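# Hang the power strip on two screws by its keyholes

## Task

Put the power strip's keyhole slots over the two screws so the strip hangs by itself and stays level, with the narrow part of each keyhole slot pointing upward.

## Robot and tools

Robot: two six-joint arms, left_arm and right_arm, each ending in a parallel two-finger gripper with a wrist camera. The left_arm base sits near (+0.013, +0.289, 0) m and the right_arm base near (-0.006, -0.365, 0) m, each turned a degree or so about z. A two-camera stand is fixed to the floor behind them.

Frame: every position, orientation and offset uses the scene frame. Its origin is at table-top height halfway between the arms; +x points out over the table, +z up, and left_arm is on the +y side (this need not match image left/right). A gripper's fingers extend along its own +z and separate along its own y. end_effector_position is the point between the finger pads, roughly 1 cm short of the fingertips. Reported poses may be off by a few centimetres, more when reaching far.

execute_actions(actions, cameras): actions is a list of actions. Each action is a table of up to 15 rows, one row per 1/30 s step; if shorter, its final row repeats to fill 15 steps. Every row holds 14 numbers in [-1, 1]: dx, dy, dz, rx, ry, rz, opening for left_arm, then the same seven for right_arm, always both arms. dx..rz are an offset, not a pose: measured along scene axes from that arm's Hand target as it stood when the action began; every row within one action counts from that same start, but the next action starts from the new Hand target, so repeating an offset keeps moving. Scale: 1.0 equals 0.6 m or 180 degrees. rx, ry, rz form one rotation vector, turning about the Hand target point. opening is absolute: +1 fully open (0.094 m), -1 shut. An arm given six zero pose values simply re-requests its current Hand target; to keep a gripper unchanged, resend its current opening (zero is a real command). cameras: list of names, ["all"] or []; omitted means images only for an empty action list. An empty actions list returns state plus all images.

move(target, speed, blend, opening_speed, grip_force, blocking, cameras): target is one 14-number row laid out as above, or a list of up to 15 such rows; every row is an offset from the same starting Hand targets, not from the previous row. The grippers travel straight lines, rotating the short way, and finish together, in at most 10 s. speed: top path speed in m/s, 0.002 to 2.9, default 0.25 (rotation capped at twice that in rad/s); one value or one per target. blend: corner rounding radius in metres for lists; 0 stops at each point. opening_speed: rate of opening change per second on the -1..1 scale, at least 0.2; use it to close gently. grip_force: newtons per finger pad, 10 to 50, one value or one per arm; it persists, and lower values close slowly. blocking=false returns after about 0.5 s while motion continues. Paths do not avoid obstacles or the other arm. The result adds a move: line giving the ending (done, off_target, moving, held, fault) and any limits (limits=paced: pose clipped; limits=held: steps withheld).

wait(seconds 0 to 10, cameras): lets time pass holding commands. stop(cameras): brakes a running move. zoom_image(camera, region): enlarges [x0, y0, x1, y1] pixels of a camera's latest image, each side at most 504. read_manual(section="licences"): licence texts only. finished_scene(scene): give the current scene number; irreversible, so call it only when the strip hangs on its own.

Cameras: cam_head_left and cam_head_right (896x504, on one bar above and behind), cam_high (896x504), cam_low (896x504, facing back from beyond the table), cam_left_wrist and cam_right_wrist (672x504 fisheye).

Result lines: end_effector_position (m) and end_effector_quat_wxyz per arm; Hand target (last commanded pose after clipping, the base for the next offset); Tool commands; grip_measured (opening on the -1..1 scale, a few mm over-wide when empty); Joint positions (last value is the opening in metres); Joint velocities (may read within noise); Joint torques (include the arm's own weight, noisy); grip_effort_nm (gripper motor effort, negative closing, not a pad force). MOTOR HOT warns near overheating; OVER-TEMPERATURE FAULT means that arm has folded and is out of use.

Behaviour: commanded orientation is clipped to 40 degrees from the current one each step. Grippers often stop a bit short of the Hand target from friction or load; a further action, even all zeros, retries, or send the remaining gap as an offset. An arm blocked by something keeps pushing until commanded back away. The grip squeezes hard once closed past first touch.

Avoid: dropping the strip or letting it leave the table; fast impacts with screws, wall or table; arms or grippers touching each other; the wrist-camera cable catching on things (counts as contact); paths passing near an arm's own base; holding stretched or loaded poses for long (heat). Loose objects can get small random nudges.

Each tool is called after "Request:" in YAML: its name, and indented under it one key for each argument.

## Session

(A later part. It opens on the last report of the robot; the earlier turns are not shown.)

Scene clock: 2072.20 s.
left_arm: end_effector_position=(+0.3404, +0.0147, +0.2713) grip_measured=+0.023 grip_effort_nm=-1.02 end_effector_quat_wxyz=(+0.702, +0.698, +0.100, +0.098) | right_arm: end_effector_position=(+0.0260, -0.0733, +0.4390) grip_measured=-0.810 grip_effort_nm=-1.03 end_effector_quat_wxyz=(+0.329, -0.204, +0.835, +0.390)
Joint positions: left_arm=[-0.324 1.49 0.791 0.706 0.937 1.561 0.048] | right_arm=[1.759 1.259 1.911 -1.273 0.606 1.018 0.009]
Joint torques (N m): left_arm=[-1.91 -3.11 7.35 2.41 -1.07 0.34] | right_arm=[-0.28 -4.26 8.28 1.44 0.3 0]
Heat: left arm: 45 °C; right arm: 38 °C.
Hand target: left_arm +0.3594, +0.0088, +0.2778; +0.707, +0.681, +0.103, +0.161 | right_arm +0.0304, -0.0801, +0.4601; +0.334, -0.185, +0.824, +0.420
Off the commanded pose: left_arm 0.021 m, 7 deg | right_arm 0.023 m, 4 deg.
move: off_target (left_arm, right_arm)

Request:
execute_actions:
  actions: []
  cameras: ["cam_head_left","cam_head_right"]

Request:
zoom_image:
  camera: "cam_head_left"
  region: [410, 140, 540, 270]

Request:
zoom_image:
  camera: "cam_head_left"
  region: [410, 160, 460, 210]

Request:
zoom_image:
  camera: "cam_head_left"
  region: [500, 205, 550, 255]

Scene clock: 2079.07 s.
left_arm: end_effector_position=(+0.3404, +0.0147, +0.2714) grip_measured=+0.023 grip_effort_nm=-1.02 end_effector_quat_wxyz=(+0.702, +0.698, +0.100, +0.098) | right_arm: end_effector_position=(+0.0260, -0.0733, +0.4390) grip_measured=-0.810 grip_effort_nm=-1.02 end_effector_quat_wxyz=(+0.329, -0.204, +0.835, +0.390)
Joint positions: left_arm=[-0.324 1.49 0.791 0.706 0.937 1.561 0.048] | right_arm=[1.759 1.259 1.911 -1.273 0.606 1.018 0.009]
Joint velocities: left_arm=[0.007 -0.002 -0.017 -0.066 -0.022 0.154 0] | right_arm=[within noise]
Joint torques (N m): left_arm=[-1.92 -3.25 7.5 2.39 -1.1 0.33] | right_arm=[-0.28 -4.23 8.28 1.44 0.3 0]
Heat: left arm: 45 °C; right arm: 38 °C.
Hand target: left_arm +0.3594, +0.0089, +0.2778; +0.707, +0.681, +0.103, +0.161 | right_arm +0.0304, -0.0801, +0.4601; +0.334, -0.185, +0.824, +0.420
Tool commands: left_gripper/opening=-0.3 right_gripper/opening=-1.0
Off the commanded pose: left_arm 0.021 m, 7 deg | right_arm 0.023 m, 4 deg.
Images, in order (width x height): cam_head_left 896x504, cam_head_right 896x504.

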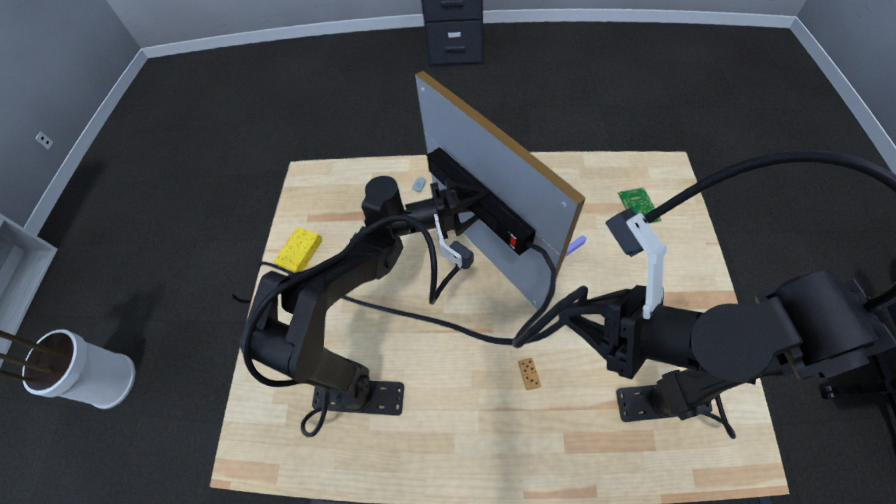

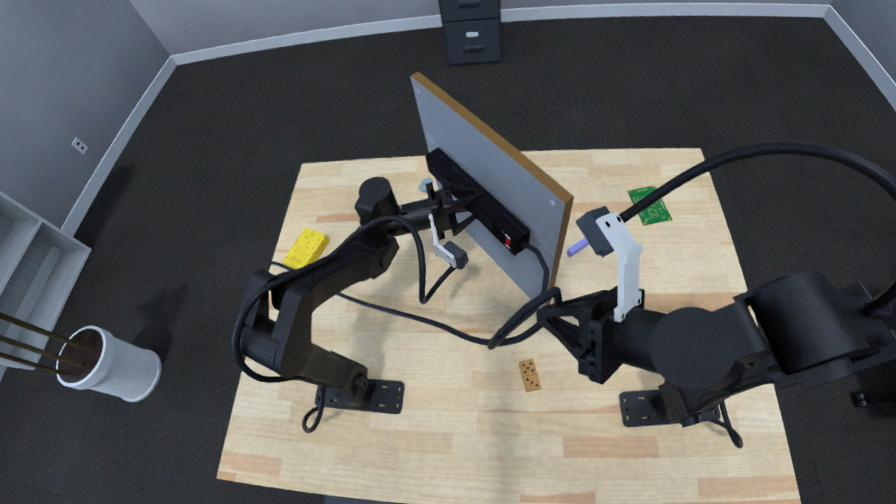

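Scaled by 3.877 from the camera's 896x504 image, which has a finer 1280x720 frame.

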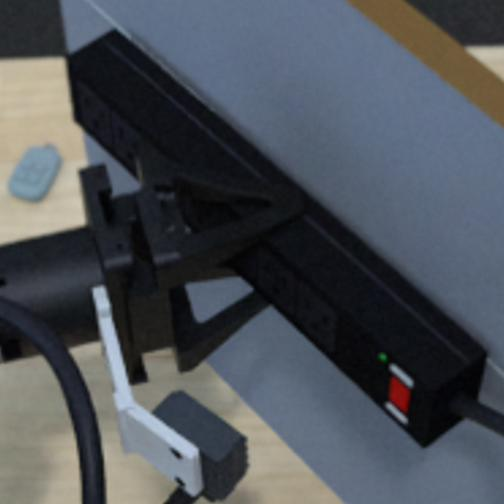

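Scaled by 10.080 from the camera's 896x504 image, which has a finer 1280x720 frame.

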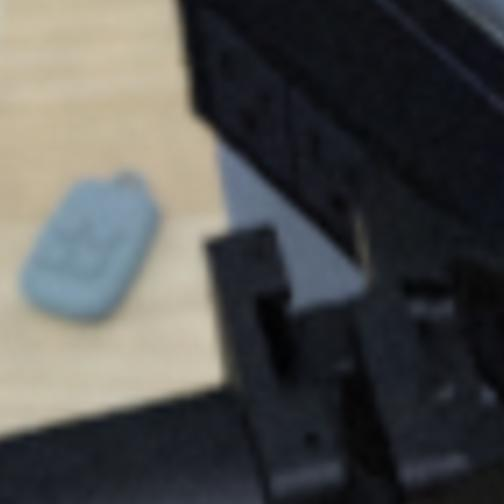

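Scaled by 10.080 from the camera's 896x504 image, which has a finer 1280x720 frame.

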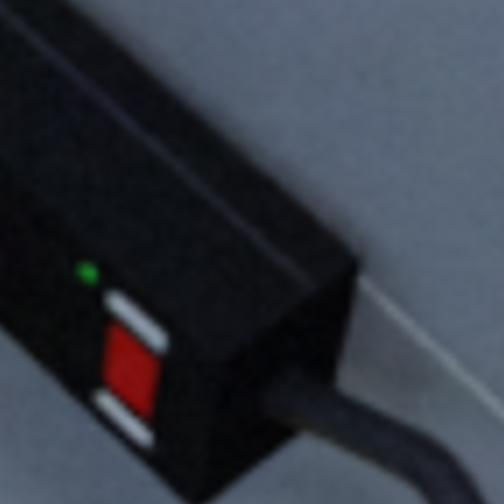

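Request:
move:
  target: [0,0,-0.02,0,0,0,-0.3,0,0,0,0,0,0,-1]
  speed: 0.03

Scene clock: 2106.63 s.
left_arm: end_effector_position=(+0.3403, +0.0147, +0.2683) grip_measured=+0.023 grip_effort_nm=-1.02 end_effector_quat_wxyz=(+0.710, +0.690, +0.087, +0.111) | right_arm: end_effector_position=(+0.0261, -0.0734, +0.4389) grip_measured=-0.810 grip_effort_nm=-1.02 end_effector_quat_wxyz=(+0.329, -0.204, +0.835, +0.390)
Joint positions: left_arm=[-0.324 1.514 0.762 0.806 0.937 1.558 0.048] | right_arm=[1.759 1.259 1.911 -1.274 0.606 1.018 0.009]
Joint torques (N m): left_arm=[-1.95 -3.06 6.97 2 -1.11 0.35] | right_arm=[-0.25 -4.26 8.29 1.45 0.3 0]
Heat: left arm: 47 °C; right arm: 38 °C.
Hand target: left_arm +0.3593, +0.0089, +0.2658; +0.707, +0.681, +0.103, +0.161 | right_arm +0.0304, -0.0801, +0.4601; +0.334, -0.185, +0.824, +0.420
Off the commanded pose: left_arm 0.020 m, 6 deg | right_arm 0.023 m, 4 deg.
move: off_target (left_arm, right_arm)

Request:
move:
  target: [0,0,-0.02,0.0057,0.0135,0,-0.3,0,0,0,0,0,0,-1]
  speed: 0.03

Scene clock: 2113.40 s.
left_arm: end_effector_position=(+0.3403, +0.0147, +0.2677) grip_measured=+0.023 grip_effort_nm=-1.02 end_effector_quat_wxyz=(+0.709, +0.691, +0.087, +0.111) | right_arm: end_effector_position=(+0.0261, -0.0734, +0.4389) grip_measured=-0.810 grip_effort_nm=-1.02 end_effector_quat_wxyz=(+0.329, -0.204, +0.835, +0.390)
Joint positions: left_arm=[-0.324 1.515 0.762 0.806 0.937 1.558 0.048] | right_arm=[1.759 1.259 1.911 -1.274 0.606 1.018 0.009]
Joint torques (N m): left_arm=[-1.85 -2.41 5.97 1.69 -1.09 0.4] | right_arm=[-0.28 -4.25 8.27 1.44 0.3 0]
Heat: left arm: 46 °C; right arm: 38 °C.
Hand target: left_arm +0.3594, +0.0089, +0.2538; +0.698, +0.691, +0.117, +0.147 | right_arm +0.0304, -0.0801, +0.4601; +0.334, -0.185, +0.824, +0.420
Off the commanded pose: left_arm 0.024 m, 6 deg | right_arm 0.023 m, 4 deg.
move: off_target (left_arm, right_arm)

Request:
move:
  target: [0,0,-0.015,0.002,0.006,0,-0.3,0,0,0,0,0,0,-1]
  speed: 0.03

Scene clock: 2117.67 s.
left_arm: end_effector_position=(+0.3405, +0.0149, +0.2666) grip_measured=+0.023 grip_effort_nm=-1.02 end_effector_quat_wxyz=(+0.713, +0.687, +0.084, +0.115) | right_arm: end_effector_position=(+0.0261, -0.0734, +0.4389) grip_measured=-0.810 grip_effort_nm=-1.02 end_effector_quat_wxyz=(+0.329, -0.204, +0.835, +0.390)
Joint positions: left_arm=[-0.324 1.525 0.75 0.848 0.935 1.55 0.048] | right_arm=[1.759 1.259 1.911 -1.274 0.606 1.018 0.009]
Joint torques (N m): left_arm=[-1.81 -2.47 5.56 1.36 -1.06 0.46] | right_arm=[-0.27 -4.26 8.28 1.45 0.3 0]
Heat: left arm: 46 °C; right arm: 38 °C.
Hand target: left_arm +0.3593, +0.0088, +0.2448; +0.695, +0.695, +0.123, +0.141 | right_arm +0.0304, -0.0801, +0.4601; +0.334, -0.185, +0.824, +0.420
Off the commanded pose: left_arm 0.029 m, 6 deg | right_arm 0.023 m, 4 deg.
move: off_target (left_arm, right_arm)

Request:
move:
  target: [-0.025,0.0315,0.01,0.002,0.006,0,-0.3,0,0,0,0,0,0,-1]
  speed: 0.03
  cameras: ["cam_head_left"]

Request:
zoom_image:
  camera: "cam_head_left"
  region: [410, 140, 540, 270]

Scene clock: 2129.20 s.
left_arm: end_effector_position=(+0.3406, +0.0210, +0.2428) grip_measured=+0.023 grip_effort_nm=-1.02 end_effector_quat_wxyz=(+0.690, +0.704, +0.123, +0.113) | right_arm: end_effector_position=(+0.0262, -0.0740, +0.4381) grip_measured=-0.810 grip_effort_nm=-1.02 end_effector_quat_wxyz=(+0.330, -0.205, +0.836, +0.388)
Joint positions: left_arm=[-0.324 1.497 0.704 0.757 0.883 1.588 0.048] | right_arm=[1.759 1.259 1.911 -1.279 0.606 1.017 0.009]
Joint torques (N m): left_arm=[0.81 -6.98 5.76 1.73 -0.24 -0.04] | right_arm=[-0.27 -4.29 8.27 1.49 0.3 0.01]
Heat: left arm: 44 °C; right arm: 38 °C.
Hand target: left_arm +0.3443, +0.0277, +0.2507; +0.691, +0.698, +0.129, +0.135 | right_arm +0.0304, -0.0801, +0.4601; +0.334, -0.185, +0.824, +0.420
Off the commanded pose: left_arm 0.011 m, 3 deg | right_arm 0.023 m, 5 deg.
move: off_target (left_arm, right_arm)
Images, in order (width x height): cam_head_left 896x504.

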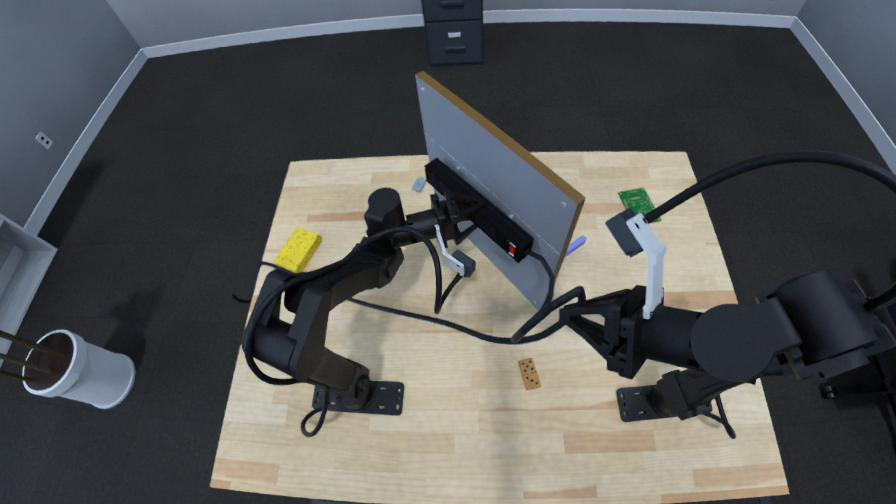

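Scaled by 3.877 from the camera's 896x504 image, which has a finer 1280x720 frame.

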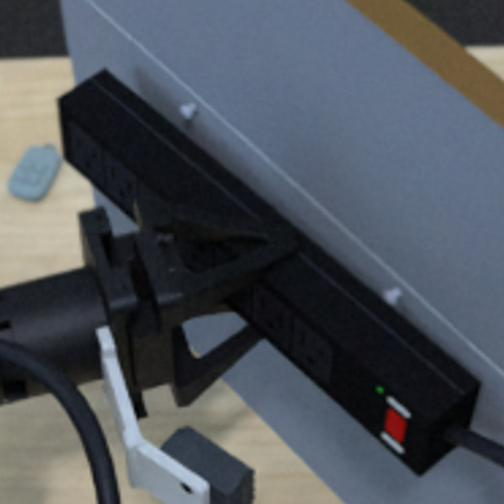

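Request:
zoom_image:
  camera: "cam_head_left"
  region: [420, 145, 480, 185]

Request:
zoom_image:
  camera: "cam_head_left"
  region: [490, 200, 550, 240]

Request:
zoom_image:
  camera: "cam_head_left"
  region: [410, 140, 540, 270]

Scaled by 8.400 from the camera's 896x504 image, which has a finer 1280x720 frame.

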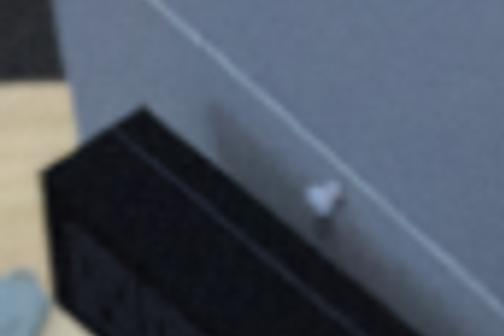

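Scaled by 8.400 from the camera's 896x504 image, which has a finer 1280x720 frame.

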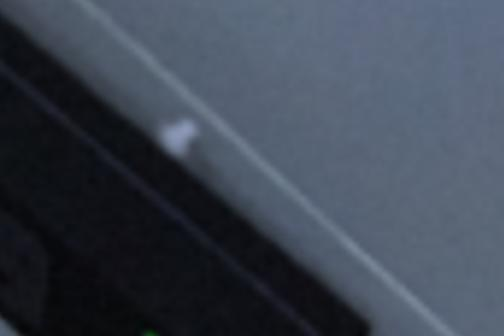

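Scaled by 3.877 from the camera's 896x504 image, which has a finer 1280x720 frame.

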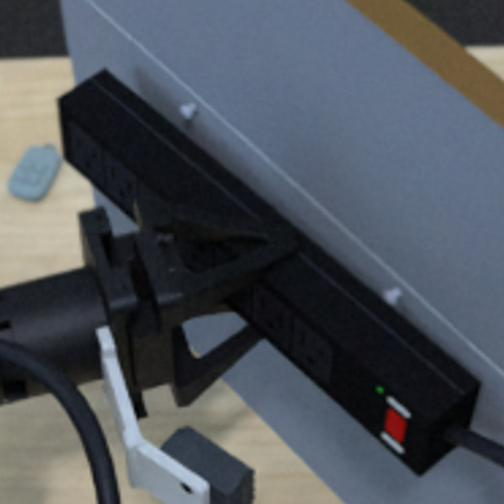

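Request:
move:
  target: [-0.010,0.013,-0.03,0,0,0,-0.3,0,0,0,0,0,0,-1]
  speed: 0.06
  cameras: ["cam_head_left","cam_head_right"]

Request:
zoom_image:
  camera: "cam_head_left"
  region: [440, 155, 480, 195]

Request:
zoom_image:
  camera: "cam_head_left"
  region: [490, 200, 530, 240]

Request:
zoom_image:
  camera: "cam_head_left"
  region: [410, 140, 540, 270]

Request:
zoom_image:
  camera: "cam_head_right"
  region: [410, 140, 540, 270]

Scene clock: 2157.43 s.
left_arm: end_effector_position=(+0.3358, +0.0302, +0.2260) grip_measured=+0.023 grip_effort_nm=-1.02 end_effector_quat_wxyz=(+0.686, +0.706, +0.132, +0.115) | right_arm: end_effector_position=(+0.0263, -0.0742, +0.4377) grip_measured=-0.810 grip_effort_nm=-1.02 end_effector_quat_wxyz=(+0.330, -0.206, +0.836, +0.387)
Joint positions: left_arm=[-0.305 1.497 0.636 0.812 0.887 1.591 0.048] | right_arm=[1.759 1.259 1.911 -1.281 0.606 1.017 0.009]
Joint torques (N m): left_arm=[0.85 -5.82 5.04 2.06 -0.14 0] | right_arm=[-0.27 -4.29 8.25 1.51 0.3 0.01]
Heat: left arm: 44 °C; right arm: 40 °C.
Hand target: left_arm +0.3384, +0.0356, +0.2328; +0.691, +0.698, +0.129, +0.135 | right_arm +0.0304, -0.0801, +0.4601; +0.334, -0.185, +0.824, +0.420
Off the commanded pose: left_arm 0.009 m, 3 deg | right_arm 0.023 m, 5 deg.
move: off_target (left_arm, right_arm)
Images, in order (width x height): cam_head_left 896x504, cam_head_right 896x504.

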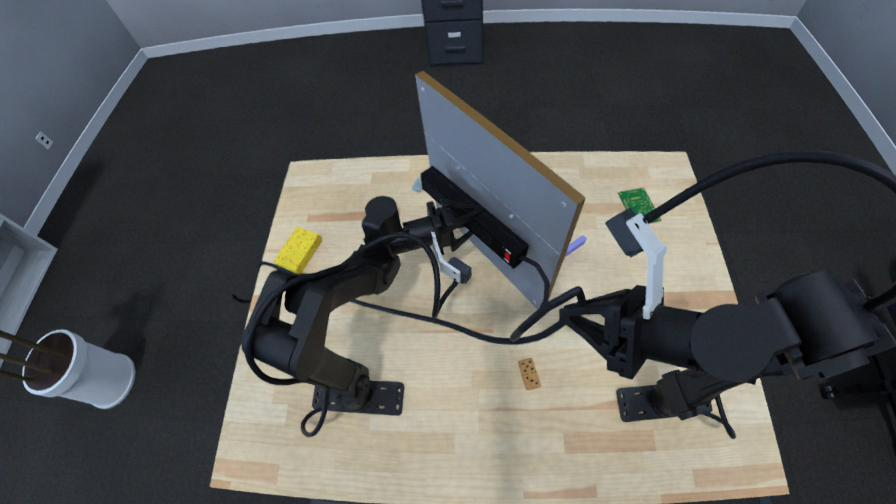

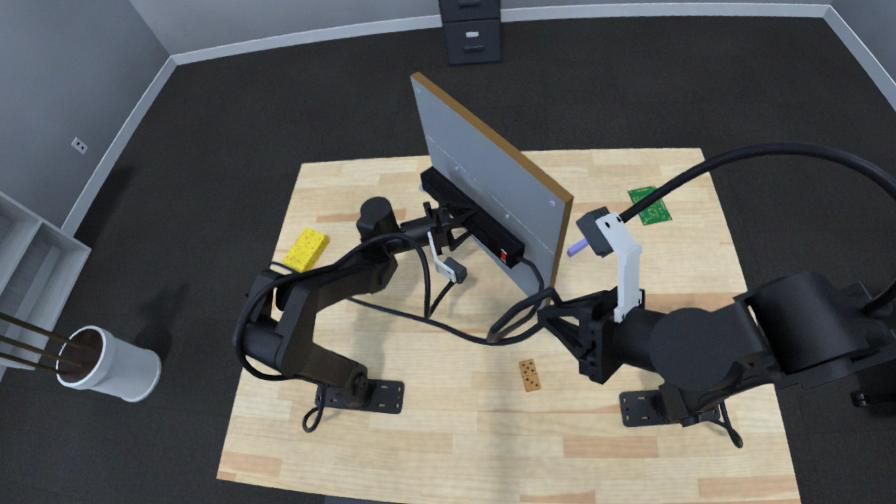

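Scaled by 12.600 from the camera's 896x504 image, which has a finer 1280x720 frame.

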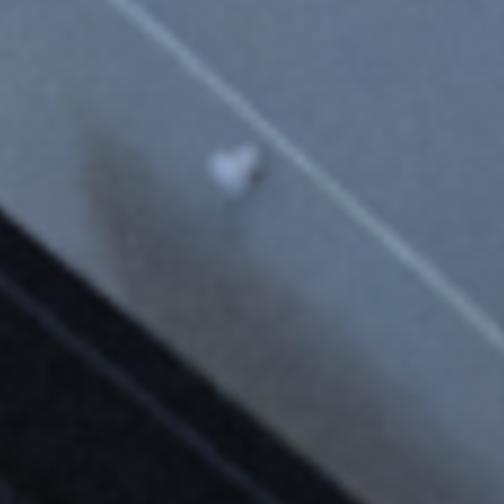

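Scaled by 12.600 from the camera's 896x504 image, which has a finer 1280x720 frame.

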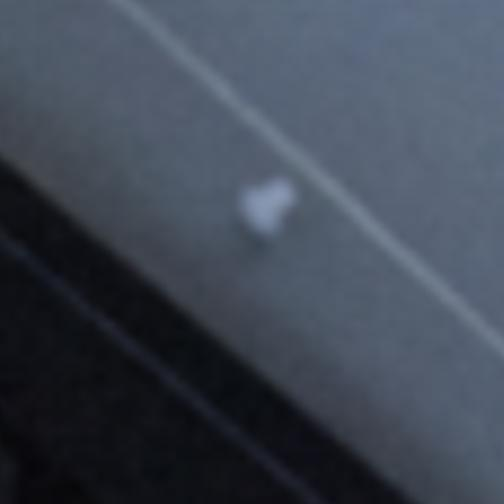

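Scaled by 3.877 from the camera's 896x504 image, which has a finer 1280x720 frame.

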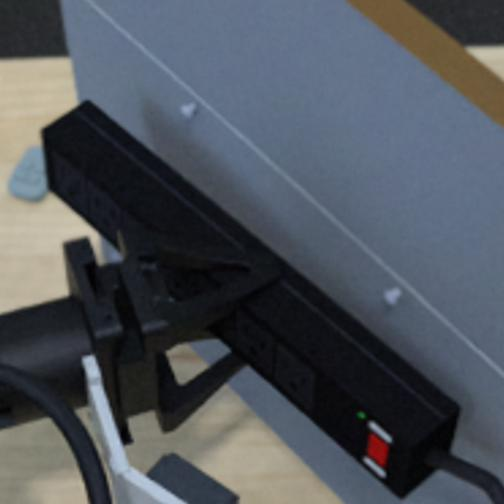

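Scaled by 3.877 from the camera's 896x504 image, which has a finer 1280x720 frame.

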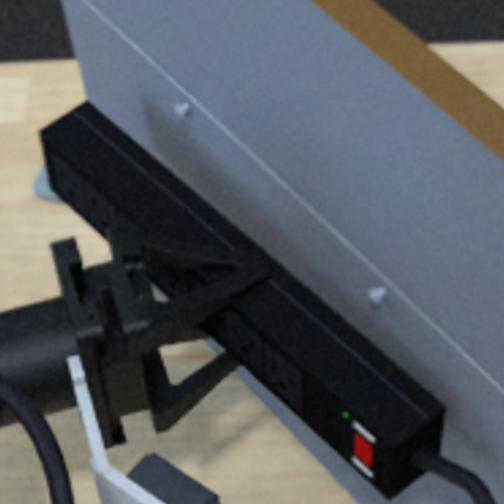

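Request:
move:
  target:
    - [0,0,0.1537,-0.0091,-0.005,-0.0155,-0.3,0,0,0,0,0,0,-1]
    - [0,-0.022,0.0987,-0.0091,-0.005,-0.0155,-0.3,0,0,0,0,0,0,-1]
  speed: 0.06

Scene clock: 2248.67 s.
left_arm: end_effector_position=(+0.3350, +0.0222, +0.2912) grip_measured=+0.023 grip_effort_nm=-1.02 end_effector_quat_wxyz=(+0.702, +0.696, +0.101, +0.114) | right_arm: end_effector_position=(+0.0263, -0.0742, +0.4377) grip_measured=-0.810 grip_effort_nm=-1.02 end_effector_quat_wxyz=(+0.330, -0.206, +0.836, +0.387)
Joint positions: left_arm=[-0.315 1.413 0.803 0.627 0.923 1.574 0.048] | right_arm=[1.759 1.259 1.911 -1.281 0.606 1.017 0.009]
Joint torques (N m): left_arm=[-0.13 -4.45 6.02 2.04 -0.23 -0.17] | right_arm=[-0.27 -4.29 8.25 1.51 0.3 0.01]
Heat: left arm: 43 °C; right arm: 42 °C.
Hand target: left_arm +0.3383, +0.0223, +0.2921; +0.705, +0.690, +0.108, +0.121 | right_arm +0.0304, -0.0801, +0.4601; +0.334, -0.185, +0.824, +0.420
Off the commanded pose: left_arm 0.004 m, 1 deg | right_arm 0.023 m, 5 deg.
move: off_target (right_arm)

Request:
move:
  target: [0.0257,-0.0072,0,-0.0008,0.0024,0,-0.3,0,0,0,0,0,0,-1]
  speed: 0.04

Scene clock: 2254.43 s.
left_arm: end_effector_position=(+0.3439, +0.0190, +0.2717) grip_measured=+0.023 grip_effort_nm=-1.02 end_effector_quat_wxyz=(+0.694, +0.703, +0.118, +0.097) | right_arm: end_effector_position=(+0.0263, -0.0742, +0.4377) grip_measured=-0.810 grip_effort_nm=-1.02 end_effector_quat_wxyz=(+0.330, -0.206, +0.836, +0.387)
Joint positions: left_arm=[-0.315 1.471 0.803 0.64 0.923 1.566 0.048] | right_arm=[1.759 1.259 1.911 -1.281 0.606 1.017 0.009]
Joint torques (N m): left_arm=[0.14 -4.68 10.28 2.03 -0.17 -0.21] | right_arm=[-0.27 -4.3 8.27 1.51 0.3 0.01]
Heat: left arm: 43 °C; right arm: 42 °C.
Hand target: left_arm +0.3537, +0.0179, +0.2920; +0.706, +0.689, +0.111, +0.119 | right_arm +0.0304, -0.0801, +0.4601; +0.334, -0.185, +0.824, +0.420
Off the commanded pose: left_arm 0.023 m, 3 deg | right_arm 0.023 m, 5 deg.
move: off_target (left_arm, right_arm)

Request:
move:
  target:
    - [-0.0192,0.0123,0.092,0.0027,-0.0085,0,-0.3,0,0,0,0,0,0,-1]
    - [-0.0192,0.0123,0.0167,0.0027,-0.0085,0,-0.3,0,0,0,0,0,0,-1]
    - [-0.0033,-0.0027,0.0167,0.0027,-0.0085,0,-0.3,0,0,0,0,0,0,-1]
  speed: 0.05

Scene clock: 2263.60 s.
left_arm: end_effector_position=(+0.3432, +0.0184, +0.2874) grip_measured=+0.023 grip_effort_nm=-1.02 end_effector_quat_wxyz=(+0.696, +0.702, +0.105, +0.105) | right_arm: end_effector_position=(+0.0263, -0.0742, +0.4377) grip_measured=-0.810 grip_effort_nm=-1.02 end_effector_quat_wxyz=(+0.330, -0.206, +0.836, +0.387)
Joint positions: left_arm=[-0.315 1.451 0.842 0.594 0.93 1.583 0.048] | right_arm=[1.759 1.259 1.911 -1.281 0.606 1.017 0.009]
Joint torques (N m): left_arm=[-0.53 -4.52 9.22 1.99 -0.34 -0.08] | right_arm=[-0.27 -4.29 8.25 1.51 0.3 0.01]
Heat: left arm: 44 °C; right arm: 42 °C.
Hand target: left_arm +0.3517, +0.0163, +0.3020; +0.704, +0.691, +0.101, +0.128 | right_arm +0.0304, -0.0801, +0.4601; +0.334, -0.185, +0.824, +0.420
Off the commanded pose: left_arm 0.017 m, 3 deg | right_arm 0.023 m, 5 deg.
move: off_target (left_arm, right_arm)

Request:
move:
  target: [-0.002,-0.0016,-0.02,0,0,0,-0.3,0,0,0,0,0,0,-1]
  speed: 0.03

Scene clock: 2267.87 s.
left_arm: end_effector_position=(+0.3413, +0.0159, +0.2877) grip_measured=+0.023 grip_effort_nm=-1.02 end_effector_quat_wxyz=(+0.699, +0.701, +0.095, +0.103) | right_arm: end_effector_position=(+0.0263, -0.0742, +0.4377) grip_measured=-0.810 grip_effort_nm=-1.02 end_effector_quat_wxyz=(+0.330, -0.206, +0.836, +0.387)
Joint positions: left_arm=[-0.319 1.46 0.842 0.615 0.943 1.583 0.048] | right_arm=[1.759 1.259 1.911 -1.281 0.606 1.017 0.009]
Joint torques (N m): left_arm=[-0.55 -4.08 6.23 2.28 -0.51 -0.03] | right_arm=[-0.25 -4.27 8.27 1.51 0.3 0.01]
Heat: left arm: 44 °C; right arm: 42 °C.
Hand target: left_arm +0.3506, +0.0154, +0.2900; +0.704, +0.691, +0.101, +0.128 | right_arm +0.0304, -0.0801, +0.4601; +0.334, -0.185, +0.824, +0.420
Off the commanded pose: left_arm 0.010 m, 3 deg | right_arm 0.023 m, 5 deg.
move: off_target (left_arm, right_arm)

Request:
move:
  target: [0.002,0.0016,-0.012,-0.0004,0.0012,0,-0.3,0,0,0,0,0,0,-1]
  speed: 0.03

Scene clock: 2273.50 s.
left_arm: end_effector_position=(+0.3408, +0.0158, +0.2860) grip_measured=+0.023 grip_effort_nm=-1.02 end_effector_quat_wxyz=(+0.704, +0.696, +0.087, +0.109) | right_arm: end_effector_position=(+0.0263, -0.0742, +0.4377) grip_measured=-0.810 grip_effort_nm=-1.02 end_effector_quat_wxyz=(+0.330, -0.206, +0.836, +0.387)
Joint positions: left_arm=[-0.319 1.47 0.824 0.672 0.945 1.579 0.048] | right_arm=[1.759 1.259 1.911 -1.281 0.606 1.017 0.009]
Joint torques (N m): left_arm=[-0.18 -3.82 6.15 2.05 -0.47 -0.02] | right_arm=[-0.25 -4.27 8.25 1.51 0.3 0.01]
Heat: left arm: 44 °C; right arm: 42 °C.
Hand target: left_arm +0.3518, +0.0164, +0.2830; +0.705, +0.690, +0.103, +0.127 | right_arm +0.0304, -0.0801, +0.4601; +0.334, -0.185, +0.824, +0.420
Off the commanded pose: left_arm 0.011 m, 3 deg | right_arm 0.023 m, 5 deg.
move: off_target (left_arm, right_arm)

Request:
move:
  target:
    - [-0.0125,0.0157,-0.035,0,0,0,-0.3,0,0,0,0,0,0,-1]
    - [-0.0125,0.0157,0.0367,0.0038,-0.0121,0,-0.3,0,0,0,0,0,0,-1]
  speed: 0.05

Scene clock: 2288.77 s.
left_arm: end_effector_position=(+0.3387, +0.0212, +0.2763) grip_measured=+0.023 grip_effort_nm=-1.02 end_effector_quat_wxyz=(+0.692, +0.706, +0.101, +0.108) | right_arm: end_effector_position=(+0.0263, -0.0742, +0.4377) grip_measured=-0.810 grip_effort_nm=-1.02 end_effector_quat_wxyz=(+0.330, -0.206, +0.836, +0.387)
Joint positions: left_arm=[-0.311 1.445 0.802 0.612 0.935 1.609 0.048] | right_arm=[1.759 1.259 1.911 -1.281 0.606 1.017 0.009]
Joint torques (N m): left_arm=[0.83 -7.12 10.26 1.7 -0.15 0.02] | right_arm=[-0.25 -4.27 8.25 1.51 0.29 0.01]
Heat: left arm: 44 °C; right arm: 42 °C.
Hand target: left_arm +0.3443, +0.0258, +0.3048; +0.702, +0.692, +0.089, +0.141 | right_arm +0.0304, -0.0801, +0.4601; +0.334, -0.185, +0.824, +0.420
Off the commanded pose: left_arm 0.030 m, 4 deg | right_arm 0.023 m, 5 deg.
move: off_target (left_arm, right_arm)

Request:
move:
  target: [0.0207,-0.0133,0.0033,-0.0011,0.0036,0,-0.3,0,0,0,0,0,0,-1]
  speed: 0.03

Scene clock: 2295.37 s.
left_arm: end_effector_position=(+0.3432, +0.0187, +0.2919) grip_measured=+0.023 grip_effort_nm=-1.02 end_effector_quat_wxyz=(+0.698, +0.701, +0.087, +0.116) | right_arm: end_effector_position=(+0.0263, -0.0742, +0.4377) grip_measured=-0.810 grip_effort_nm=-1.02 end_effector_quat_wxyz=(+0.330, -0.206, +0.836, +0.387)
Joint positions: left_arm=[-0.311 1.454 0.85 0.607 0.943 1.609 0.048] | right_arm=[1.759 1.259 1.911 -1.281 0.606 1.017 0.009]
Joint torques (N m): left_arm=[-0.05 -4.03 10.91 1.69 -0.35 -0.11] | right_arm=[-0.27 -4.29 8.27 1.51 0.29 0.01]
Heat: left arm: 44 °C; right arm: 42 °C.
Hand target: left_arm +0.3567, +0.0178, +0.3068; +0.703, +0.692, +0.093, +0.137 | right_arm +0.0304, -0.0801, +0.4601; +0.334, -0.185, +0.824, +0.420
Off the commanded pose: left_arm 0.020 m, 3 deg | right_arm 0.023 m, 5 deg.
move: off_target (left_arm, right_arm)

Request:
move:
  target:
    - [-0.0467,0.0587,-0.0213,-0.0029,0.009,0,-0.3,0,0,0,0,0,0,-1]
    - [0,0,-0.0213,-0.0029,0.009,0,-0.3,0,0,0,0,0,0,-1]
  speed: 0.05

Scene clock: 2310.03 s.
left_arm: end_effector_position=(+0.3458, +0.0204, +0.2744) grip_measured=+0.023 grip_effort_nm=-1.02 end_effector_quat_wxyz=(+0.695, +0.704, +0.108, +0.102) | right_arm: end_effector_position=(+0.0263, -0.0742, +0.4377) grip_measured=-0.810 grip_effort_nm=-1.02 end_effector_quat_wxyz=(+0.330, -0.206, +0.836, +0.387)
Joint positions: left_arm=[-0.306 1.477 0.816 0.636 0.938 1.584 0.048] | right_arm=[1.759 1.259 1.911 -1.281 0.606 1.017 0.009]
Joint torques (N m): left_arm=[-0.27 -4.48 10.35 2 -0.31 -0.13] | right_arm=[-0.25 -4.29 8.27 1.51 0.29 0.02]
Heat: left arm: 43 °C; right arm: 42 °C.
Hand target: left_arm +0.3567, +0.0178, +0.2940; +0.705, +0.690, +0.103, +0.127 | right_arm +0.0304, -0.0801, +0.4600; +0.334, -0.185, +0.824, +0.420
Off the commanded pose: left_arm 0.023 m, 3 deg | right_arm 0.023 m, 5 deg.
move: off_target (left_arm, right_arm)

Request:
move:
  target:
    - [-0.0467,0.0587,0.0025,0.0004,-0.0012,0,-0.3,0,0,0,0,0,0,-1]
    - [-0.0069,-0.0055,0.0025,0.0004,-0.0012,0,-0.3,0,0,0,0,0,0,-1]
  speed: 0.05

Scene clock: 2317.93 s.
left_arm: end_effector_position=(+0.3413, +0.0173, +0.2772) grip_measured=+0.023 grip_effort_nm=-1.02 end_effector_quat_wxyz=(+0.696, +0.703, +0.105, +0.104) | right_arm: end_effector_position=(+0.0263, -0.0742, +0.4377) grip_measured=-0.810 grip_effort_nm=-1.02 end_effector_quat_wxyz=(+0.330, -0.206, +0.836, +0.387)
Joint positions: left_arm=[-0.32 1.462 0.81 0.636 0.927 1.584 0.048] | right_arm=[1.759 1.259 1.911 -1.281 0.606 1.017 0.009]
Joint torques (N m): left_arm=[-0.57 -4.34 10.51 1.93 -0.33 -0.11] | right_arm=[-0.27 -4.29 8.25 1.5 0.3 0.02]
Heat: left arm: 43 °C; right arm: 42 °C.
Hand target: left_arm +0.3526, +0.0145, +0.2956; +0.704, +0.691, +0.102, +0.128 | right_arm +0.0304, -0.0801, +0.4600; +0.334, -0.185, +0.824, +0.420
Off the commanded pose: left_arm 0.022 m, 3 deg | right_arm 0.023 m, 5 deg.
move: off_target (left_arm, right_arm)

Request:
execute_actions:
  actions: []
  cameras: ["cam_head_left","cam_head_right"]

Request:
zoom_image:
  camera: "cam_head_left"
  region: [410, 140, 540, 270]

Request:
zoom_image:
  camera: "cam_head_left"
  region: [420, 130, 460, 170]

Request:
zoom_image:
  camera: "cam_head_left"
  region: [510, 210, 550, 250]

Scene clock: 2325.00 s.
left_arm: end_effector_position=(+0.3413, +0.0173, +0.2772) grip_measured=+0.023 grip_effort_nm=-1.02 end_effector_quat_wxyz=(+0.696, +0.703, +0.105, +0.104) | right_arm: end_effector_position=(+0.0263, -0.0742, +0.4377) grip_measured=-0.810 grip_effort_nm=-1.02 end_effector_quat_wxyz=(+0.330, -0.206, +0.836, +0.387)
Joint positions: left_arm=[-0.32 1.462 0.81 0.636 0.927 1.584 0.048] | right_arm=[1.759 1.259 1.911 -1.281 0.606 1.017 0.009]
Joint velocities: within noise
Joint torques (N m): left_arm=[-0.34 -4.38 10.59 1.9 -0.31 -0.11] | right_arm=[-0.25 -4.27 8.24 1.51 0.3 0.02]
Heat: left arm: 43 °C; right arm: 42 °C.
Hand target: left_arm +0.3526, +0.0145, +0.2956; +0.704, +0.691, +0.102, +0.128 | right_arm +0.0304, -0.0801, +0.4600; +0.334, -0.185, +0.824, +0.420
Tool commands: left_gripper/opening=-0.3 right_gripper/opening=-1.0
Off the commanded pose: left_arm 0.022 m, 3 deg | right_arm 0.023 m, 5 deg.
Images, in order (width x height): cam_head_left 896x504, cam_head_right 896x504.

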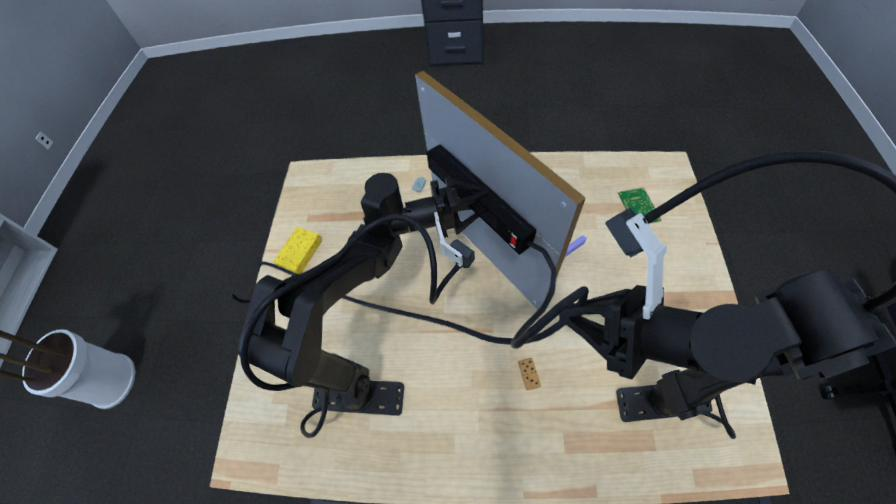

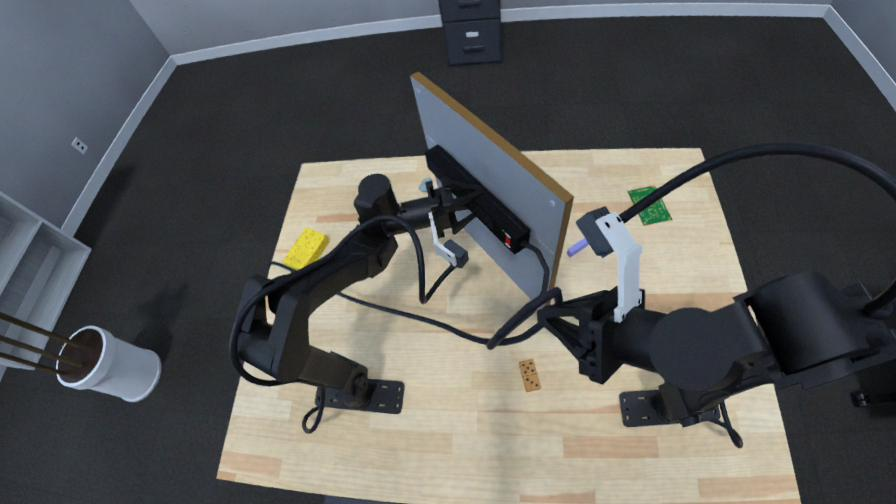

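Scaled by 3.877 from the camera's 896x504 image, which has a finer 1280x720 frame.

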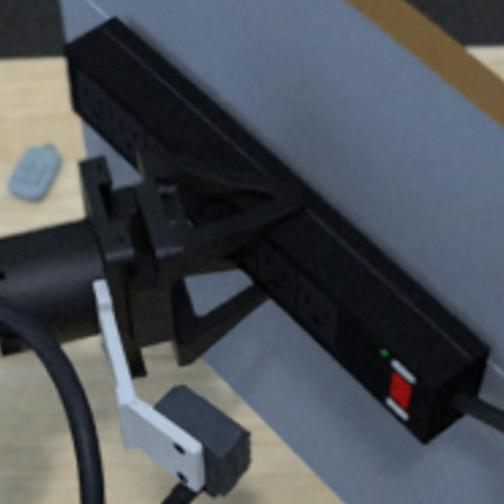

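Scaled by 12.600 from the camera's 896x504 image, which has a finer 1280x720 frame.

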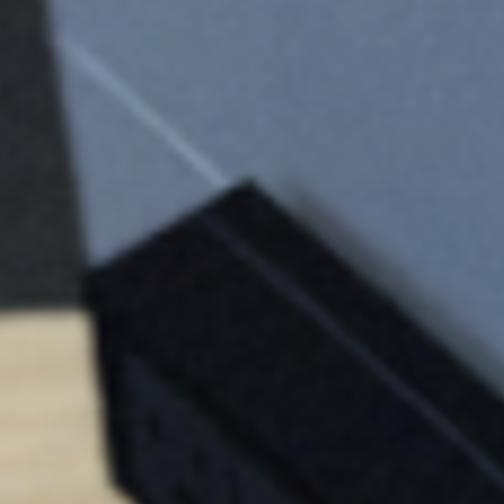

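Scaled by 12.600 from the camera's 896x504 image, which has a finer 1280x720 frame.

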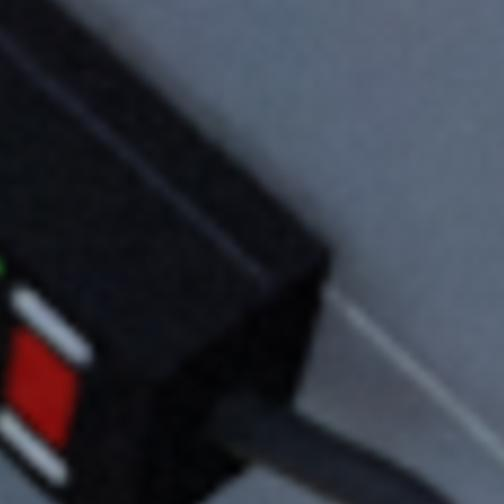

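Request:
move:
  target:
    - [-0.0467,0.0587,-0.0028,0.0017,-0.0054,0,-0.3,0,0,0,0,0,0,-1]
    - [0,0,-0.0028,0.0017,-0.0054,0,-0.3,0,0,0,0,0,0,-1]
  speed: 0.06

Scene clock: 2371.80 s.
left_arm: end_effector_position=(+0.3416, +0.0174, +0.2744) grip_measured=+0.023 grip_effort_nm=-1.02 end_effector_quat_wxyz=(+0.694, +0.704, +0.105, +0.105) | right_arm: end_effector_position=(+0.0263, -0.0742, +0.4377) grip_measured=-0.810 grip_effort_nm=-1.02 end_effector_quat_wxyz=(+0.330, -0.206, +0.836, +0.387)
Joint positions: left_arm=[-0.32 1.466 0.806 0.637 0.925 1.59 0.048] | right_arm=[1.759 1.259 1.911 -1.281 0.606 1.017 0.009]
Joint torques (N m): left_arm=[-0.39 -4.42 10.3 1.95 -0.32 -0.02] | right_arm=[-0.27 -4.29 8.27 1.51 0.3 0.01]
Heat: left arm: 42 °C; right arm: 42 °C.
Hand target: left_arm +0.3526, +0.0145, +0.2938; +0.703, +0.691, +0.096, +0.134 | right_arm +0.0304, -0.0801, +0.4600; +0.334, -0.185, +0.824, +0.420
Off the commanded pose: left_arm 0.023 m, 4 deg | right_arm 0.023 m, 5 deg.
move: off_target (left_arm, right_arm)

Request:
move:
  target:
    - [-0.0467,0.0587,0,0.0029,-0.0091,0,-0.3,0,0,0,0,0,0,-1]
    - [0,0,0,0.0029,-0.0091,0,-0.3,0,0,0,0,0,0,-1]
  speed: 0.06

Scene clock: 2377.83 s.
left_arm: end_effector_position=(+0.3414, +0.0175, +0.2747) grip_measured=+0.023 grip_effort_nm=-1.02 end_effector_quat_wxyz=(+0.693, +0.705, +0.094, +0.114) | right_arm: end_effector_position=(+0.0263, -0.0742, +0.4377) grip_measured=-0.810 grip_effort_nm=-1.02 end_effector_quat_wxyz=(+0.330, -0.206, +0.836, +0.387)
Joint positions: left_arm=[-0.32 1.466 0.806 0.639 0.927 1.618 0.048] | right_arm=[1.759 1.259 1.911 -1.281 0.606 1.017 0.009]
Joint torques (N m): left_arm=[-0.36 -4.29 10.41 1.98 -0.31 0.04] | right_arm=[-0.25 -4.29 8.27 1.51 0.3 0.01]
Heat: left arm: 43 °C; right arm: 42 °C.
Hand target: left_arm +0.3526, +0.0146, +0.2939; +0.702, +0.693, +0.085, +0.144 | right_arm +0.0304, -0.0801, +0.4600; +0.334, -0.185, +0.824, +0.420
Off the commanded pose: left_arm 0.022 m, 4 deg | right_arm 0.023 m, 5 deg.
move: off_target (left_arm, right_arm)

Request:
execute_actions:
  actions: []
  cameras: ["cam_head_left"]

Request:
zoom_image:
  camera: "cam_head_left"
  region: [420, 130, 460, 170]

Request:
zoom_image:
  camera: "cam_head_left"
  region: [510, 210, 550, 250]

Scene clock: 2382.67 s.
left_arm: end_effector_position=(+0.3414, +0.0175, +0.2747) grip_measured=+0.023 grip_effort_nm=-1.02 end_effector_quat_wxyz=(+0.693, +0.705, +0.094, +0.114) | right_arm: end_effector_position=(+0.0263, -0.0742, +0.4377) grip_measured=-0.810 grip_effort_nm=-1.02 end_effector_quat_wxyz=(+0.330, -0.206, +0.836, +0.387)
Joint positions: left_arm=[-0.32 1.466 0.806 0.639 0.927 1.618 0.048] | right_arm=[1.759 1.259 1.911 -1.281 0.606 1.017 0.009]
Joint velocities: within noise
Joint torques (N m): left_arm=[-0.25 -4.4 10.43 1.97 -0.27 0.02] | right_arm=[-0.24 -4.29 8.25 1.51 0.29 0.01]
Heat: left arm: 43 °C; right arm: 42 °C.
Hand target: left_arm +0.3526, +0.0146, +0.2939; +0.702, +0.693, +0.085, +0.144 | right_arm +0.0304, -0.0801, +0.4600; +0.334, -0.185, +0.824, +0.420
Tool commands: left_gripper/opening=-0.3 right_gripper/opening=-1.0
Off the commanded pose: left_arm 0.022 m, 4 deg | right_arm 0.023 m, 5 deg.
Images, in order (width x height): cam_head_left 896x504.

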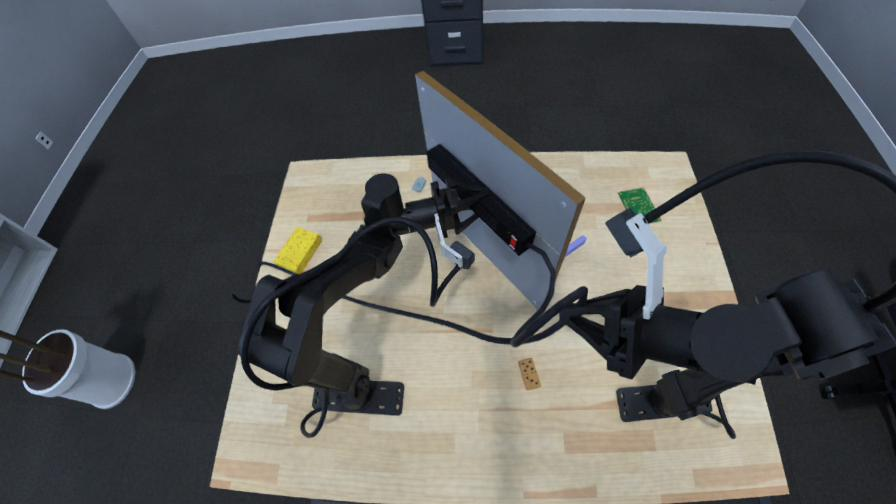

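Scaled by 12.600 from the camera's 896x504 image, which has a finer 1280x720 frame.

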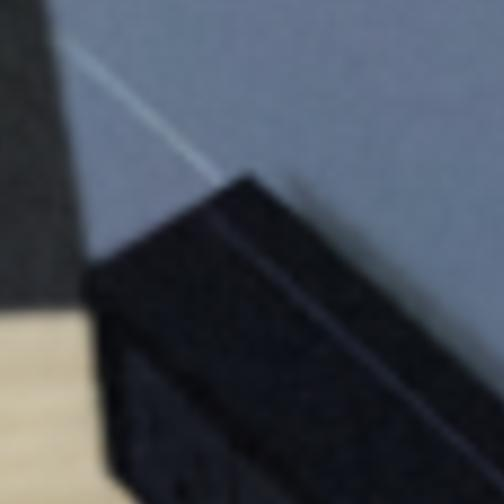

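Scaled by 12.600 from the camera's 896x504 image, which has a finer 1280x720 frame.

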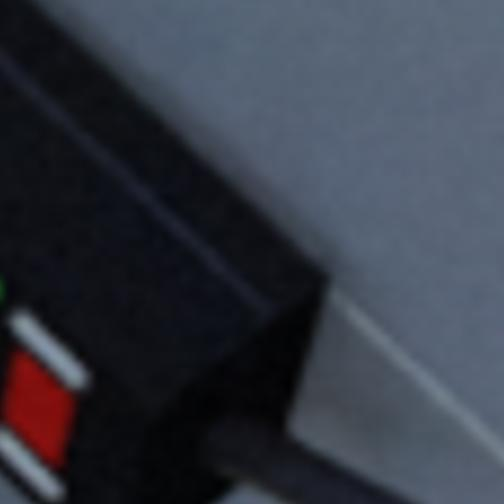

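Request:
move:
  target:
    - [-0.0467,0.0587,-0.002,-0.0015,0.0048,0,-0.3,0,0,0,0,0,0,-1]
    - [0,0,-0.002,-0.0015,0.0048,0,-0.3,0,0,0,0,0,0,-1]
  speed: 0.06

Scene clock: 2392.27 s.
left_arm: end_effector_position=(+0.3415, +0.0175, +0.2734) grip_measured=+0.023 grip_effort_nm=-1.02 end_effector_quat_wxyz=(+0.693, +0.705, +0.095, +0.114) | right_arm: end_effector_position=(+0.0263, -0.0742, +0.4377) grip_measured=-0.810 grip_effort_nm=-1.02 end_effector_quat_wxyz=(+0.330, -0.206, +0.836, +0.387)
Joint positions: left_arm=[-0.32 1.467 0.803 0.643 0.926 1.618 0.048] | right_arm=[1.759 1.259 1.911 -1.281 0.606 1.017 0.009]
Joint torques (N m): left_arm=[-0.39 -4.41 10.44 2.01 -0.33 -0.13] | right_arm=[-0.27 -4.29 8.25 1.51 0.3 0.01]
Heat: left arm: 43 °C; right arm: 42 °C.
Hand target: left_arm +0.3527, +0.0146, +0.2927; +0.703, +0.692, +0.091, +0.139 | right_arm +0.0304, -0.0801, +0.4600; +0.334, -0.185, +0.824, +0.420
Off the commanded pose: left_arm 0.023 m, 3 deg | right_arm 0.023 m, 5 deg.
move: off_target (left_arm, right_arm)

Request:
move:
  target:
    - [-0.0467,0.0587,0,-0.0086,0.0272,0,-0.3,0,0,0,0,0,0,-1]
    - [-0.0467,0.0587,0,0,0,0,-0.3,0,0,0,0,0,0,-1]
    - [0,0,0,0,0,0,-0.3,0,0,0,0,0,0,-1]
  speed: 0.06

Scene clock: 2402.17 s.
left_arm: end_effector_position=(+0.3414, +0.0174, +0.2734) grip_measured=+0.023 grip_effort_nm=-1.02 end_effector_quat_wxyz=(+0.694, +0.705, +0.100, +0.109) | right_arm: end_effector_position=(+0.0263, -0.0742, +0.4377) grip_measured=-0.810 grip_effort_nm=-1.02 end_effector_quat_wxyz=(+0.330, -0.206, +0.836, +0.387)
Joint positions: left_arm=[-0.32 1.467 0.803 0.643 0.926 1.603 0.048] | right_arm=[1.759 1.259 1.911 -1.281 0.606 1.017 0.009]
Joint torques (N m): left_arm=[-0.47 -4.31 10.43 1.99 -0.32 0.01] | right_arm=[-0.27 -4.29 8.28 1.51 0.3 0.01]
Heat: left arm: 44 °C; right arm: 42 °C.
Hand target: left_arm +0.3526, +0.0145, +0.2926; +0.703, +0.692, +0.090, +0.139 | right_arm +0.0304, -0.0801, +0.4600; +0.334, -0.185, +0.824, +0.420
Off the commanded pose: left_arm 0.023 m, 4 deg | right_arm 0.023 m, 5 deg.
move: off_target (left_arm, right_arm)

Request:
move:
  target:
    - [-0.0467,0.0587,0.0022,0,0,0,-0.3,0,0,0,0,0,0,-1]
    - [0,0,0.0022,0,0,0,-0.3,0,0,0,0,0,0,-1]
  speed: 0.08

Scene clock: 2407.47 s.
left_arm: end_effector_position=(+0.3410, +0.0172, +0.2750) grip_measured=+0.023 grip_effort_nm=-1.02 end_effector_quat_wxyz=(+0.695, +0.704, +0.098, +0.110) | right_arm: end_effector_position=(+0.0263, -0.0742, +0.4377) grip_measured=-0.810 grip_effort_nm=-1.02 end_effector_quat_wxyz=(+0.330, -0.206, +0.836, +0.387)
Joint positions: left_arm=[-0.32 1.466 0.805 0.642 0.928 1.604 0.048] | right_arm=[1.759 1.259 1.911 -1.281 0.606 1.017 0.009]
Joint torques (N m): left_arm=[-0.24 -4.37 10.59 1.95 -0.35 0.02] | right_arm=[-0.27 -4.29 8.27 1.51 0.29 0.01]
Heat: left arm: 44 °C; right arm: 42 °C.
Hand target: left_arm +0.3526, +0.0145, +0.2940; +0.703, +0.692, +0.091, +0.139 | right_arm +0.0304, -0.0801, +0.4600; +0.334, -0.185, +0.824, +0.420
Off the commanded pose: left_arm 0.022 m, 4 deg | right_arm 0.023 m, 5 deg.
move: off_target (left_arm, right_arm)

Request:
move:
  target:
    - [-0.0467,0.0587,0.0022,0,0,0,-0.3,0,0,0,0,0,0,-1]
    - [0,0,0.0022,0,0,0,-0.3,0,0,0,0,0,0,-1]
  speed: 0.08

Request:
move:
  target:
    - [-0.0467,0.0587,-0.0072,0,0,0,-0.3,0,0,0,0,0,0,-1]
    - [0,0,-0.0072,0,0,0,-0.3,0,0,0,0,0,0,-1]
  speed: 0.08

Request:
move:
  target:
    - [-0.0467,0.0587,-0.0022,0,0,0,-0.3,0,0,0,0,0,0,-1]
    - [0,0,-0.0022,0,0,0,-0.3,0,0,0,0,0,0,-1]
  speed: 0.08

Scene clock: 2415.73 s.
left_arm: end_effector_position=(+0.3410, +0.0172, +0.2765) grip_measured=+0.023 grip_effort_nm=-1.02 end_effector_quat_wxyz=(+0.695, +0.704, +0.097, +0.110) | right_arm: end_effector_position=(+0.0263, -0.0742, +0.4377) grip_measured=-0.810 grip_effort_nm=-1.02 end_effector_quat_wxyz=(+0.330, -0.206, +0.836, +0.387)
Joint positions: left_arm=[-0.32 1.463 0.809 0.636 0.928 1.605 0.048] | right_arm=[1.759 1.259 1.911 -1.281 0.606 1.017 0.009]
Joint torques (N m): left_arm=[-0.31 -4.45 10.45 1.92 -0.35 -0.02] | right_arm=[-0.27 -4.29 8.27 1.51 0.3 0.01]
Heat: left arm: 44 °C; right arm: 42 °C.
Hand target: left_arm +0.3526, +0.0145, +0.2955; +0.703, +0.692, +0.090, +0.139 | right_arm +0.0304, -0.0801, +0.4600; +0.334, -0.185, +0.824, +0.420
Off the commanded pose: left_arm 0.022 m, 4 deg | right_arm 0.023 m, 5 deg.
move: off_target (left_arm, right_arm)

Scene clock: 2417.53 s.
left_arm: end_effector_position=(+0.3411, +0.0173, +0.2708) grip_measured=+0.023 grip_effort_nm=-1.02 end_effector_quat_wxyz=(+0.693, +0.705, +0.100, +0.108) | right_arm: end_effector_position=(+0.0263, -0.0742, +0.4377) grip_measured=-0.810 grip_effort_nm=-1.02 end_effector_quat_wxyz=(+0.330, -0.206, +0.836, +0.387)
Joint positions: left_arm=[-0.32 1.47 0.797 0.647 0.926 1.605 0.048] | right_arm=[1.759 1.259 1.911 -1.281 0.606 1.017 0.009]
Joint torques (N m): left_arm=[-0.36 -4.46 10.41 2 -0.32 -0.02] | right_arm=[-0.25 -4.29 8.27 1.51 0.3 0.01]
Heat: left arm: 44 °C; right arm: 42 °C.
Hand target: left_arm +0.3527, +0.0146, +0.2910; +0.703, +0.692, +0.091, +0.139 | right_arm +0.0304, -0.0801, +0.4600; +0.334, -0.185, +0.824, +0.420
Off the commanded pose: left_arm 0.024 m, 4 deg | right_arm 0.023 m, 5 deg.
move: off_target (left_arm, right_arm)

Scene clock: 2419.33 s.
left_arm: end_effector_position=(+0.3410, +0.0173, +0.2699) grip_measured=+0.023 grip_effort_nm=-1.02 end_effector_quat_wxyz=(+0.693, +0.705, +0.099, +0.109) | right_arm: end_effector_position=(+0.0263, -0.0742, +0.4377) grip_measured=-0.810 grip_effort_nm=-1.02 end_effector_quat_wxyz=(+0.330, -0.206, +0.836, +0.387)
Joint positions: left_arm=[-0.32 1.472 0.794 0.654 0.927 1.606 0.048] | right_arm=[1.759 1.259 1.911 -1.281 0.606 1.017 0.009]
Joint torques (N m): left_arm=[-0.23 -4.33 10.56 1.99 -0.31 -0.02] | right_arm=[-0.27 -4.29 8.24 1.51 0.3 0.01]
Heat: left arm: 44 °C; right arm: 42 °C.
Hand target: left_arm +0.3526, +0.0145, +0.2896; +0.703, +0.692, +0.091, +0.139 | right_arm +0.0304, -0.0801, +0.4600; +0.334, -0.185, +0.824, +0.420
Off the commanded pose: left_arm 0.023 m, 4 deg | right_arm 0.023 m, 5 deg.
move: off_target (left_arm, right_arm)


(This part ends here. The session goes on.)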